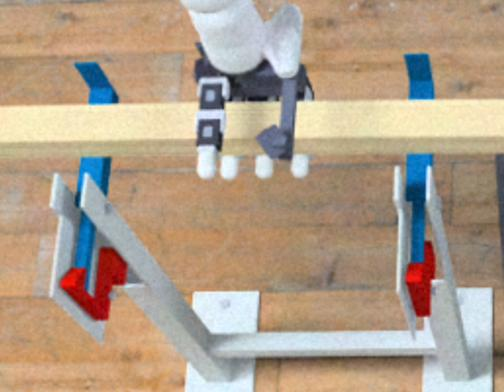

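Scene clock: 2180.53 s.
Joint torques (N m): arm1=[-0.16 -20.82 0.34 -2.34 -0.33 -0.08 -0.3] | arm2=[-0.25 -7.04 0.26 -7.52 0.04 0.22 0.08] | arm3=[0.44 1.8 -1.16 -7.77 -0.01 -1.21 0.3]
Flange force (N): arm1=[-3.0 -0.3 -0.4] | arm2=[5.4 0.8 -1.8] | arm3=[1.8 -4.4 1.4]
move: arm1 done
Joint velocities: within noise
arm1.joint_positions: joint1_rad=+1.225 joint2_rad=+1.209 joint3_rad=+0.000 joint4_rad=+1.557 joint5_rad=+0.000 joint6_rad=+0.371 joint7_rad=+1.161 hand_index_mcp=+0.759 hand_index_abd=-0.001 hand_index_pip=+0.573 hand_index_dip=+0.699 hand_middle_mcp=+0.759 hand_middle_abd=+0.000 hand_middle_pip=+0.572 hand_middle_dip=+0.698 hand_ring_mcp=+0.759 hand_ring_abd=+0.003 hand_ring_pip=+0.573 hand_ring_dip=+0.698 hand_thumb_cmc=-0.572 hand_thumb_axl=+0.676 hand_thumb_mcp=+0.214 hand_thumb_ipl=+0.164 hand_current_limit=+0.750 hand_speed=-0.800
arm1.joint_status: all done
arm1.hand_state: goal,goal,goal,goal,goal,goal,goal,goal,goal,goal,goal,goal,goal,goal,goal,goal
arm1.index_mcp_current_ma: -1
arm1.index_abd_current_ma: 0
arm1.index_pip_current_ma: -2
arm1.index_dip_current_ma: 2
arm1.middle_mcp_current_ma: -1
arm1.middle_abd_current_ma: 0
arm1.middle_pip_current_ma: -3
arm1.middle_dip_current_ma: 2
arm1.ring_mcp_current_ma: -1
arm1.ring_abd_current_ma: 2
arm1.ring_pip_current_ma: -2
arm1.ring_dip_current_ma: 2
arm1.thumb_cmc_current_ma: -2
arm1.thumb_axl_current_ma: -2
arm1.thumb_mcp_current_ma: -17
arm1.thumb_ipl_current_ma: -5
arm1.hand_goal_index_mcp: 0.760
arm1.hand_goal_index_abd: 0.000
arm1.hand_goal_index_pip: 0.576
arm1.hand_goal_index_dip: 0.696
arm1.hand_goal_middle_mcp: 0.760
arm1.hand_goal_middle_abd: 0.000
arm1.hand_goal_middle_pip: 0.576
arm1.hand_goal_middle_dip: 0.696
arm1.hand_goal_ring_mcp: 0.760
arm1.hand_goal_ring_abd: 0.000
arm1.hand_goal_ring_pip: 0.576
arm1.hand_goal_ring_dip: 0.696
arm1.hand_goal_thumb_cmc: -0.570
arm1.hand_goal_thumb_axl: 0.678
arm1.hand_goal_thumb_mcp: 0.224
arm1.hand_goal_thumb_ipl: 0.168
arm1.hand: x=-0.6500 y=+0.4105 z=+0.7368 quat_wxyz=(-0.006, +1.000, +0.000, -0.003) (m; scene frame)
arm2.joint_positions: joint1_rad=-0.296 joint2_rad=+0.092 joint3_rad=+0.000 joint4_rad=+1.974 joint5_rad=+0.000 joint6_rad=+1.076 joint7_rad=+1.618 hand_index_mcp=+0.754 hand_index_abd=-0.004 hand_index_pip=+0.577 hand_index_dip=+0.696 hand_middle_mcp=+0.753 hand_middle_abd=+0.000 hand_middle_pip=-0.893 hand_middle_dip=-0.697 hand_ring_mcp=+0.753 hand_ring_abd=+0.000 hand_ring_pip=-0.894 hand_ring_dip=-0.697 hand_thumb_cmc=+0.714 hand_thumb_axl=+0.677 hand_thumb_mcp=+0.223 hand_thumb_ipl=+0.168 hand_current_limit=+0.400 hand_speed=-0.600
arm2.joint_status: not commanded
arm2.hand_state: goal,goal,goal,goal,goal,goal,goal,goal,goal,goal,goal,goal,goal,goal,goal,goal
arm2.index_mcp_current_ma: 0
arm2.index_abd_current_ma: 0
arm2.index_pip_current_ma: 0
arm2.index_dip_current_ma: 0
arm2.middle_mcp_current_ma: 0
arm2.middle_abd_current_ma: 0
arm2.middle_pip_current_ma: 1
arm2.middle_dip_current_ma: 0
arm2.ring_mcp_current_ma: 0
arm2.ring_abd_current_ma: 0
arm2.ring_pip_current_ma: 1
arm2.ring_dip_current_ma: 0
arm2.thumb_cmc_current_ma: 0
arm2.thumb_axl_current_ma: 0
arm2.thumb_mcp_current_ma: 0
arm2.thumb_ipl_current_ma: 0
arm2.hand_goal_index_mcp: 0.754
arm2.hand_goal_index_abd: 0.000
arm2.hand_goal_index_pip: 0.576
arm2.hand_goal_index_dip: 0.696
arm2.hand_goal_middle_mcp: 0.754
arm2.hand_goal_middle_abd: 0.000
arm2.hand_goal_middle_pip: -0.900
arm2.hand_goal_middle_dip: -0.700
arm2.hand_goal_ring_mcp: 0.754
arm2.hand_goal_ring_abd: 0.000
arm2.hand_goal_ring_pip: -0.900
arm2.hand_goal_ring_dip: -0.700
arm2.hand_goal_thumb_cmc: 0.714
arm2.hand_goal_thumb_axl: 0.678
arm2.hand_goal_thumb_mcp: 0.226
arm2.hand_goal_thumb_ipl: 0.168
arm2.hand: x=+0.9526 y=-0.4369 z=+0.9600 quat_wxyz=(+0.000, -0.866, +0.500, +0.000) (m; scene frame)
arm3.joint_positions: joint1_rad=+0.103 joint2_rad=-0.471 joint3_rad=-0.133 joint4_rad=+1.346 joint5_rad=+0.040 joint6_rad=+1.916 joint7_rad=+1.503 hand_index_mcp=+0.753 hand_index_abd=+0.000 hand_index_pip=+0.577 hand_index_dip=+0.696 hand_middle_mcp=+0.753 hand_middle_abd=+0.000 hand_middle_pip=+0.577 hand_middle_dip=+0.696 hand_ring_mcp=+0.753 hand_ring_abd=+0.000 hand_ring_pip=+0.577 hand_ring_dip=+0.696 hand_thumb_cmc=+0.714 hand_thumb_axl=+0.677 hand_thumb_mcp=+0.224 hand_thumb_ipl=+0.168 hand_current_limit=+0.400 hand_speed=-0.600
arm3.joint_status: not commanded
arm3.hand_state: goal,goal,goal,goal,goal,goal,goal,goal,goal,goal,goal,goal,goal,goal,goal,goal
arm3.index_mcp_current_ma: -1
arm3.index_abd_current_ma: 0
arm3.index_pip_current_ma: 0
arm3.index_dip_current_ma: 0
arm3.middle_mcp_current_ma: -1
arm3.middle_abd_current_ma: 0
arm3.middle_pip_current_ma: 0
arm3.middle_dip_current_ma: 0
arm3.ring_mcp_current_ma: -1
arm3.ring_abd_current_ma: 0
arm3.ring_pip_current_ma: 0
arm3.ring_dip_current_ma: 0
arm3.thumb_cmc_current_ma: 0
arm3.thumb_axl_current_ma: -1
arm3.thumb_mcp_current_ma: -2
arm3.thumb_ipl_current_ma: 0
arm3.hand_goal_index_mcp: 0.754
arm3.hand_goal_index_abd: 0.000
arm3.hand_goal_index_pip: 0.576
arm3.hand_goal_index_dip: 0.696
arm3.hand_goal_middle_mcp: 0.754
arm3.hand_goal_middle_abd: 0.000
arm3.hand_goal_middle_pip: 0.576
arm3.hand_goal_middle_dip: 0.696
arm3.hand_goal_ring_mcp: 0.754
arm3.hand_goal_ring_abd: 0.000
arm3.hand_goal_ring_pip: 0.576
arm3.hand_goal_ring_dip: 0.696
arm3.hand_goal_thumb_cmc: 0.714
arm3.hand_goal_thumb_axl: 0.678
arm3.hand_goal_thumb_mcp: 0.226
arm3.hand_goal_thumb_ipl: 0.168
arm3.hand: x=+1.1706 y=+0.2766 z=+1.4187 quat_wxyz=(+0.091, +0.740, +0.648, -0.153) (m; scene frame)
pictures: cam_end, cam_over

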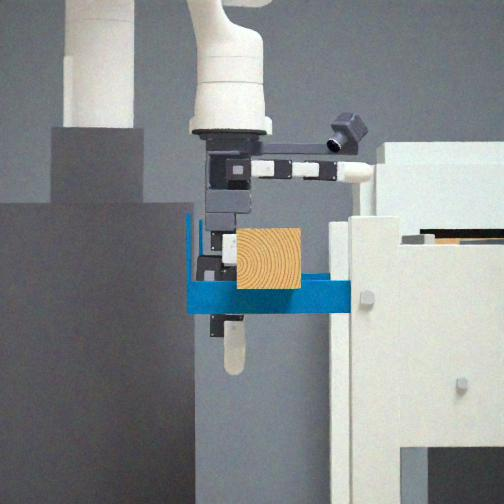

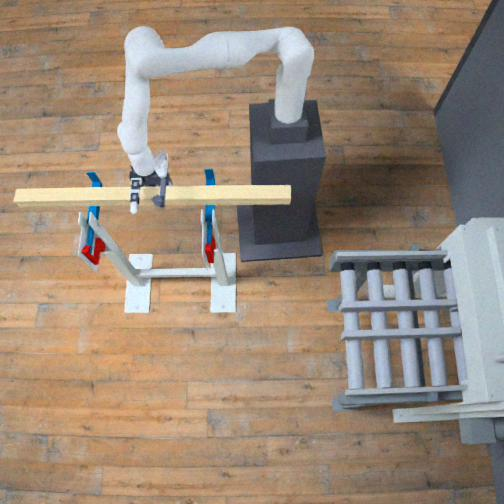

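>>> move --arm1 '{"joints":{"joint1_rad":1.2346,"joint2_rad":1.0603,"joint4_rad":1.6199,"joint6_rad":0.4567,"joint7_rad":1.1709},"min_time_s":4}' --cameras '["cam_end"]'

>>> move --arm1 '{"joints":{"joint1_rad":1.2363,"joint2_rad":0.9251,"joint4_rad":1.6422,"joint6_rad":0.5695,"joint7_rad":1.1726},"min_time_s":3}'

>>> move --arm1 '{"joints":{"joint1_rad":1.2384,"joint2_rad":0.7734,"joint4_rad":1.6258,"joint6_rad":0.7377,"joint7_rad":1.1747},"min_time_s":3}' --cameras '["cam_end","cam_over","cam_side","cam_button"]'

Scene clock: 2205.03 s.
Joint torques (N m): arm1=[-0.11 -20.34 0.37 -3.02 -0.32 -0.11 -0.31] | arm2=[-0.21 -7.17 0.43 -7.49 0.11 0.26 0.12] | arm3=[0.51 1.87 -1.09 -7.75 0 -1.17 0.3]
Flange force (N): arm1=[-2.9 -0.3 -0.7] | arm2=[5.1 1.1 -1.5] | arm3=[1.9 -4.2 1.5]
move: arm1 done
Joint velocities: within noise
arm1.joint_positions: joint1_rad=+1.235 joint2_rad=+1.060 joint3_rad=+0.000 joint4_rad=+1.620 joint5_rad=+0.000 joint6_rad=+0.457 joint7_rad=+1.171 hand_index_mcp=+0.761 hand_index_abd=-0.001 hand_index_pip=+0.573 hand_index_dip=+0.699 hand_middle_mcp=+0.759 hand_middle_abd=+0.000 hand_middle_pip=+0.572 hand_middle_dip=+0.698 hand_ring_mcp=+0.759 hand_ring_abd=+0.003 hand_ring_pip=+0.573 hand_ring_dip=+0.698 hand_thumb_cmc=-0.572 hand_thumb_axl=+0.676 hand_thumb_mcp=+0.214 hand_thumb_ipl=+0.164 hand_current_limit=+0.750 hand_speed=-0.800
arm1.joint_status: all done
arm1.hand_state: goal,goal,goal,goal,goal,goal,goal,goal,goal,goal,goal,goal,goal,goal,goal,goal
arm1.index_mcp_current_ma: 1
arm1.index_abd_current_ma: 0
arm1.index_pip_current_ma: -2
arm1.index_dip_current_ma: 2
arm1.middle_mcp_current_ma: -1
arm1.middle_abd_current_ma: 0
arm1.middle_pip_current_ma: -3
arm1.middle_dip_current_ma: 2
arm1.ring_mcp_current_ma: -1
arm1.ring_abd_current_ma: 2
arm1.ring_pip_current_ma: -2
arm1.ring_dip_current_ma: 2
arm1.thumb_cmc_current_ma: -2
arm1.thumb_axl_current_ma: -2
arm1.thumb_mcp_current_ma: -17
arm1.thumb_ipl_current_ma: -5
arm1.hand_goal_index_mcp: 0.760
arm1.hand_goal_index_abd: 0.000
arm1.hand_goal_index_pip: 0.576
arm1.hand_goal_index_dip: 0.696
arm1.hand_goal_middle_mcp: 0.760
arm1.hand_goal_middle_abd: 0.000
arm1.hand_goal_middle_pip: 0.576
arm1.hand_goal_middle_dip: 0.696
arm1.hand_goal_ring_mcp: 0.760
arm1.hand_goal_ring_abd: 0.000
arm1.hand_goal_ring_pip: 0.576
arm1.hand_goal_ring_dip: 0.696
arm1.hand_goal_thumb_cmc: -0.570
arm1.hand_goal_thumb_axl: 0.678
arm1.hand_goal_thumb_mcp: 0.224
arm1.hand_goal_thumb_ipl: 0.168
arm1.hand: x=-0.6500 y=+0.4151 z=+0.8043 quat_wxyz=(-0.006, +1.000, +0.000, -0.003) (m; scene frame)
arm2, arm3: as last shown
pictures: cam_end

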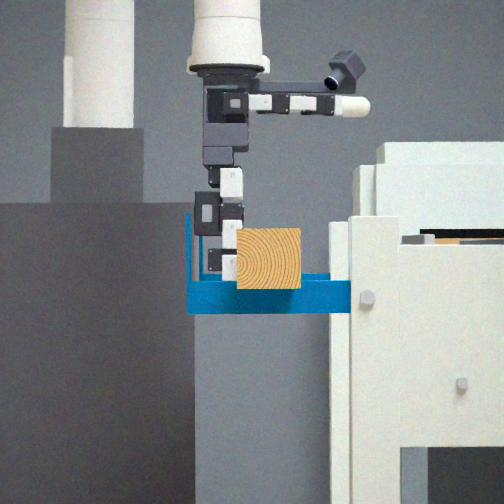

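Scene clock: 2208.33 s.
Joint torques (N m): arm1=[-0.13 -19.74 0.29 -3.83 -0.34 -0.08 -0.31] | arm2=[-0.17 -7.06 0.36 -7.54 0.06 0.25 0.05] | arm3=[0.56 1.76 -1.18 -7.71 -0.02 -1.11 0.24]
Flange force (N): arm1=[-2.8 -0.3 -0.9] | arm2=[5.4 0.9 -1.6] | arm3=[1.6 -4.7 1.5]
move: arm1 done
Joint velocities: within noise
arm1.joint_positions: joint1_rad=+1.236 joint2_rad=+0.925 joint3_rad=+0.000 joint4_rad=+1.642 joint5_rad=+0.000 joint6_rad=+0.570 joint7_rad=+1.173 hand_index_mcp=+0.761 hand_index_abd=-0.001 hand_index_pip=+0.573 hand_index_dip=+0.699 hand_middle_mcp=+0.759 hand_middle_abd=+0.000 hand_middle_pip=+0.572 hand_middle_dip=+0.698 hand_ring_mcp=+0.759 hand_ring_abd=+0.003 hand_ring_pip=+0.573 hand_ring_dip=+0.698 hand_thumb_cmc=-0.572 hand_thumb_axl=+0.676 hand_thumb_mcp=+0.214 hand_thumb_ipl=+0.164 hand_current_limit=+0.750 hand_speed=-0.800
arm1.joint_status: all done
arm1.hand_state: goal,goal,goal,goal,goal,goal,goal,goal,goal,goal,goal,goal,goal,goal,goal,goal
arm1.index_mcp_current_ma: 1
arm1.index_abd_current_ma: 0
arm1.index_pip_current_ma: -2
arm1.index_dip_current_ma: 2
arm1.middle_mcp_current_ma: -1
arm1.middle_abd_current_ma: 0
arm1.middle_pip_current_ma: -3
arm1.middle_dip_current_ma: 2
arm1.ring_mcp_current_ma: -1
arm1.ring_abd_current_ma: 2
arm1.ring_pip_current_ma: -2
arm1.ring_dip_current_ma: 2
arm1.thumb_cmc_current_ma: -2
arm1.thumb_axl_current_ma: -2
arm1.thumb_mcp_current_ma: -17
arm1.thumb_ipl_current_ma: -5
arm1.hand_goal_index_mcp: 0.760
arm1.hand_goal_index_abd: 0.000
arm1.hand_goal_index_pip: 0.576
arm1.hand_goal_index_dip: 0.696
arm1.hand_goal_middle_mcp: 0.760
arm1.hand_goal_middle_abd: 0.000
arm1.hand_goal_middle_pip: 0.576
arm1.hand_goal_middle_dip: 0.696
arm1.hand_goal_ring_mcp: 0.760
arm1.hand_goal_ring_abd: 0.000
arm1.hand_goal_ring_pip: 0.576
arm1.hand_goal_ring_dip: 0.696
arm1.hand_goal_thumb_cmc: -0.570
arm1.hand_goal_thumb_axl: 0.678
arm1.hand_goal_thumb_mcp: 0.224
arm1.hand_goal_thumb_ipl: 0.168
arm1.hand: x=-0.6501 y=+0.4150 z=+0.8695 quat_wxyz=(-0.006, +1.000, +0.000, -0.003) (m; scene frame)
arm2, arm3: as last shown
pictures: none

Scene clock: 2211.63 s.
Joint torques (N m): arm1=[-0.16 -18.96 0.31 -4.92 -0.36 -0.09 -0.3] | arm2=[-0.2 -7.08 0.23 -7.53 0.1 0.26 0.03] | arm3=[0.57 1.77 -1.14 -7.8 0.06 -1.15 0.33]
Flange force (N): arm1=[-2.9 -0.3 -1.3] | arm2=[5.4 0.6 -1.6] | arm3=[1.8 -4.3 1.8]
move: arm1 done
Joint velocities: within noise
arm1.joint_positions: joint1_rad=+1.238 joint2_rad=+0.773 joint3_rad=+0.000 joint4_rad=+1.626 joint5_rad=+0.000 joint6_rad=+0.738 joint7_rad=+1.175 hand_index_mcp=+0.761 hand_index_abd=-0.001 hand_index_pip=+0.573 hand_index_dip=+0.699 hand_middle_mcp=+0.759 hand_middle_abd=+0.000 hand_middle_pip=+0.572 hand_middle_dip=+0.698 hand_ring_mcp=+0.759 hand_ring_abd=+0.003 hand_ring_pip=+0.573 hand_ring_dip=+0.698 hand_thumb_cmc=-0.572 hand_thumb_axl=+0.676 hand_thumb_mcp=+0.214 hand_thumb_ipl=+0.164 hand_current_limit=+0.750 hand_speed=-0.800
arm1.joint_status: all done
arm1.hand_state: goal,goal,goal,goal,goal,goal,goal,goal,goal,goal,goal,goal,goal,goal,goal,goal
arm1.index_mcp_current_ma: 1
arm1.index_abd_current_ma: 0
arm1.index_pip_current_ma: -2
arm1.index_dip_current_ma: 2
arm1.middle_mcp_current_ma: -1
arm1.middle_abd_current_ma: 0
arm1.middle_pip_current_ma: -3
arm1.middle_dip_current_ma: 2
arm1.ring_mcp_current_ma: -1
arm1.ring_abd_current_ma: 2
arm1.ring_pip_current_ma: -2
arm1.ring_dip_current_ma: 2
arm1.thumb_cmc_current_ma: -2
arm1.thumb_axl_current_ma: -2
arm1.thumb_mcp_current_ma: -17
arm1.thumb_ipl_current_ma: -5
arm1.hand_goal_index_mcp: 0.760
arm1.hand_goal_index_abd: 0.000
arm1.hand_goal_index_pip: 0.576
arm1.hand_goal_index_dip: 0.696
arm1.hand_goal_middle_mcp: 0.760
arm1.hand_goal_middle_abd: 0.000
arm1.hand_goal_middle_pip: 0.576
arm1.hand_goal_middle_dip: 0.696
arm1.hand_goal_ring_mcp: 0.760
arm1.hand_goal_ring_abd: 0.000
arm1.hand_goal_ring_pip: 0.576
arm1.hand_goal_ring_dip: 0.696
arm1.hand_goal_thumb_cmc: -0.570
arm1.hand_goal_thumb_axl: 0.678
arm1.hand_goal_thumb_mcp: 0.224
arm1.hand_goal_thumb_ipl: 0.168
arm1.hand: x=-0.6500 y=+0.4150 z=+0.9497 quat_wxyz=(-0.006, +1.000, +0.000, -0.003) (m; scene frame)
arm2, arm3: as last shown
pictures: cam_button, cam_end, cam_over, cam_side

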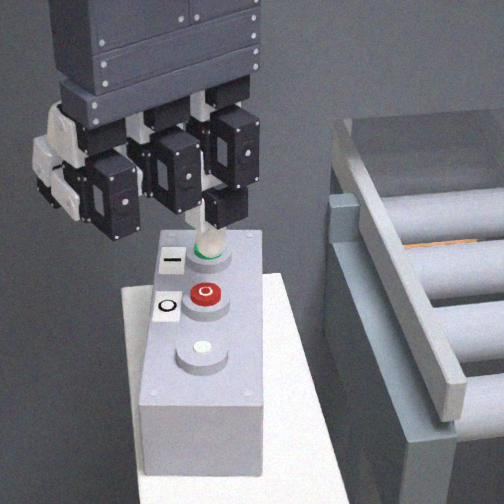

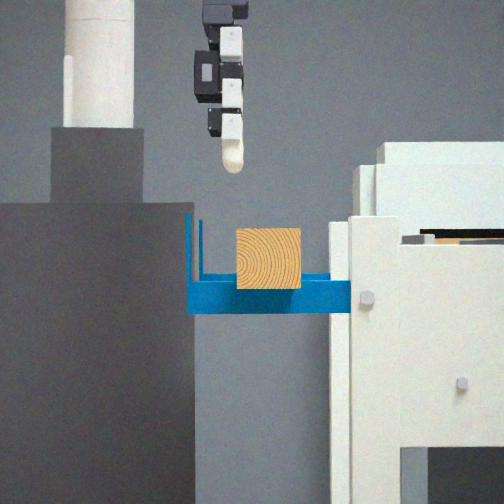

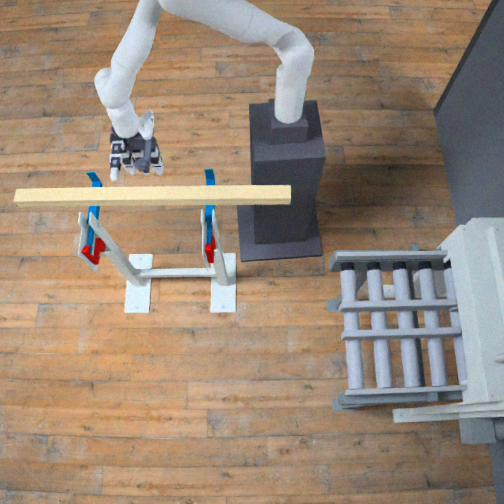

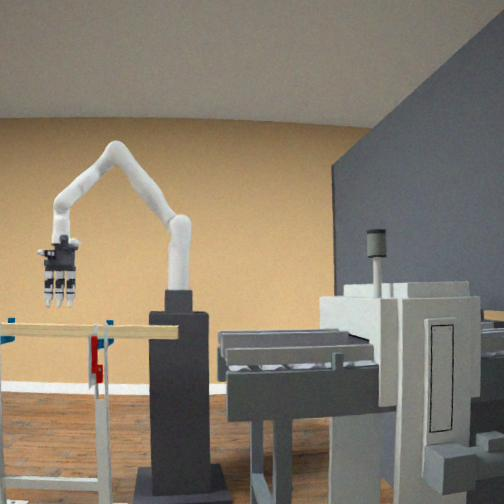

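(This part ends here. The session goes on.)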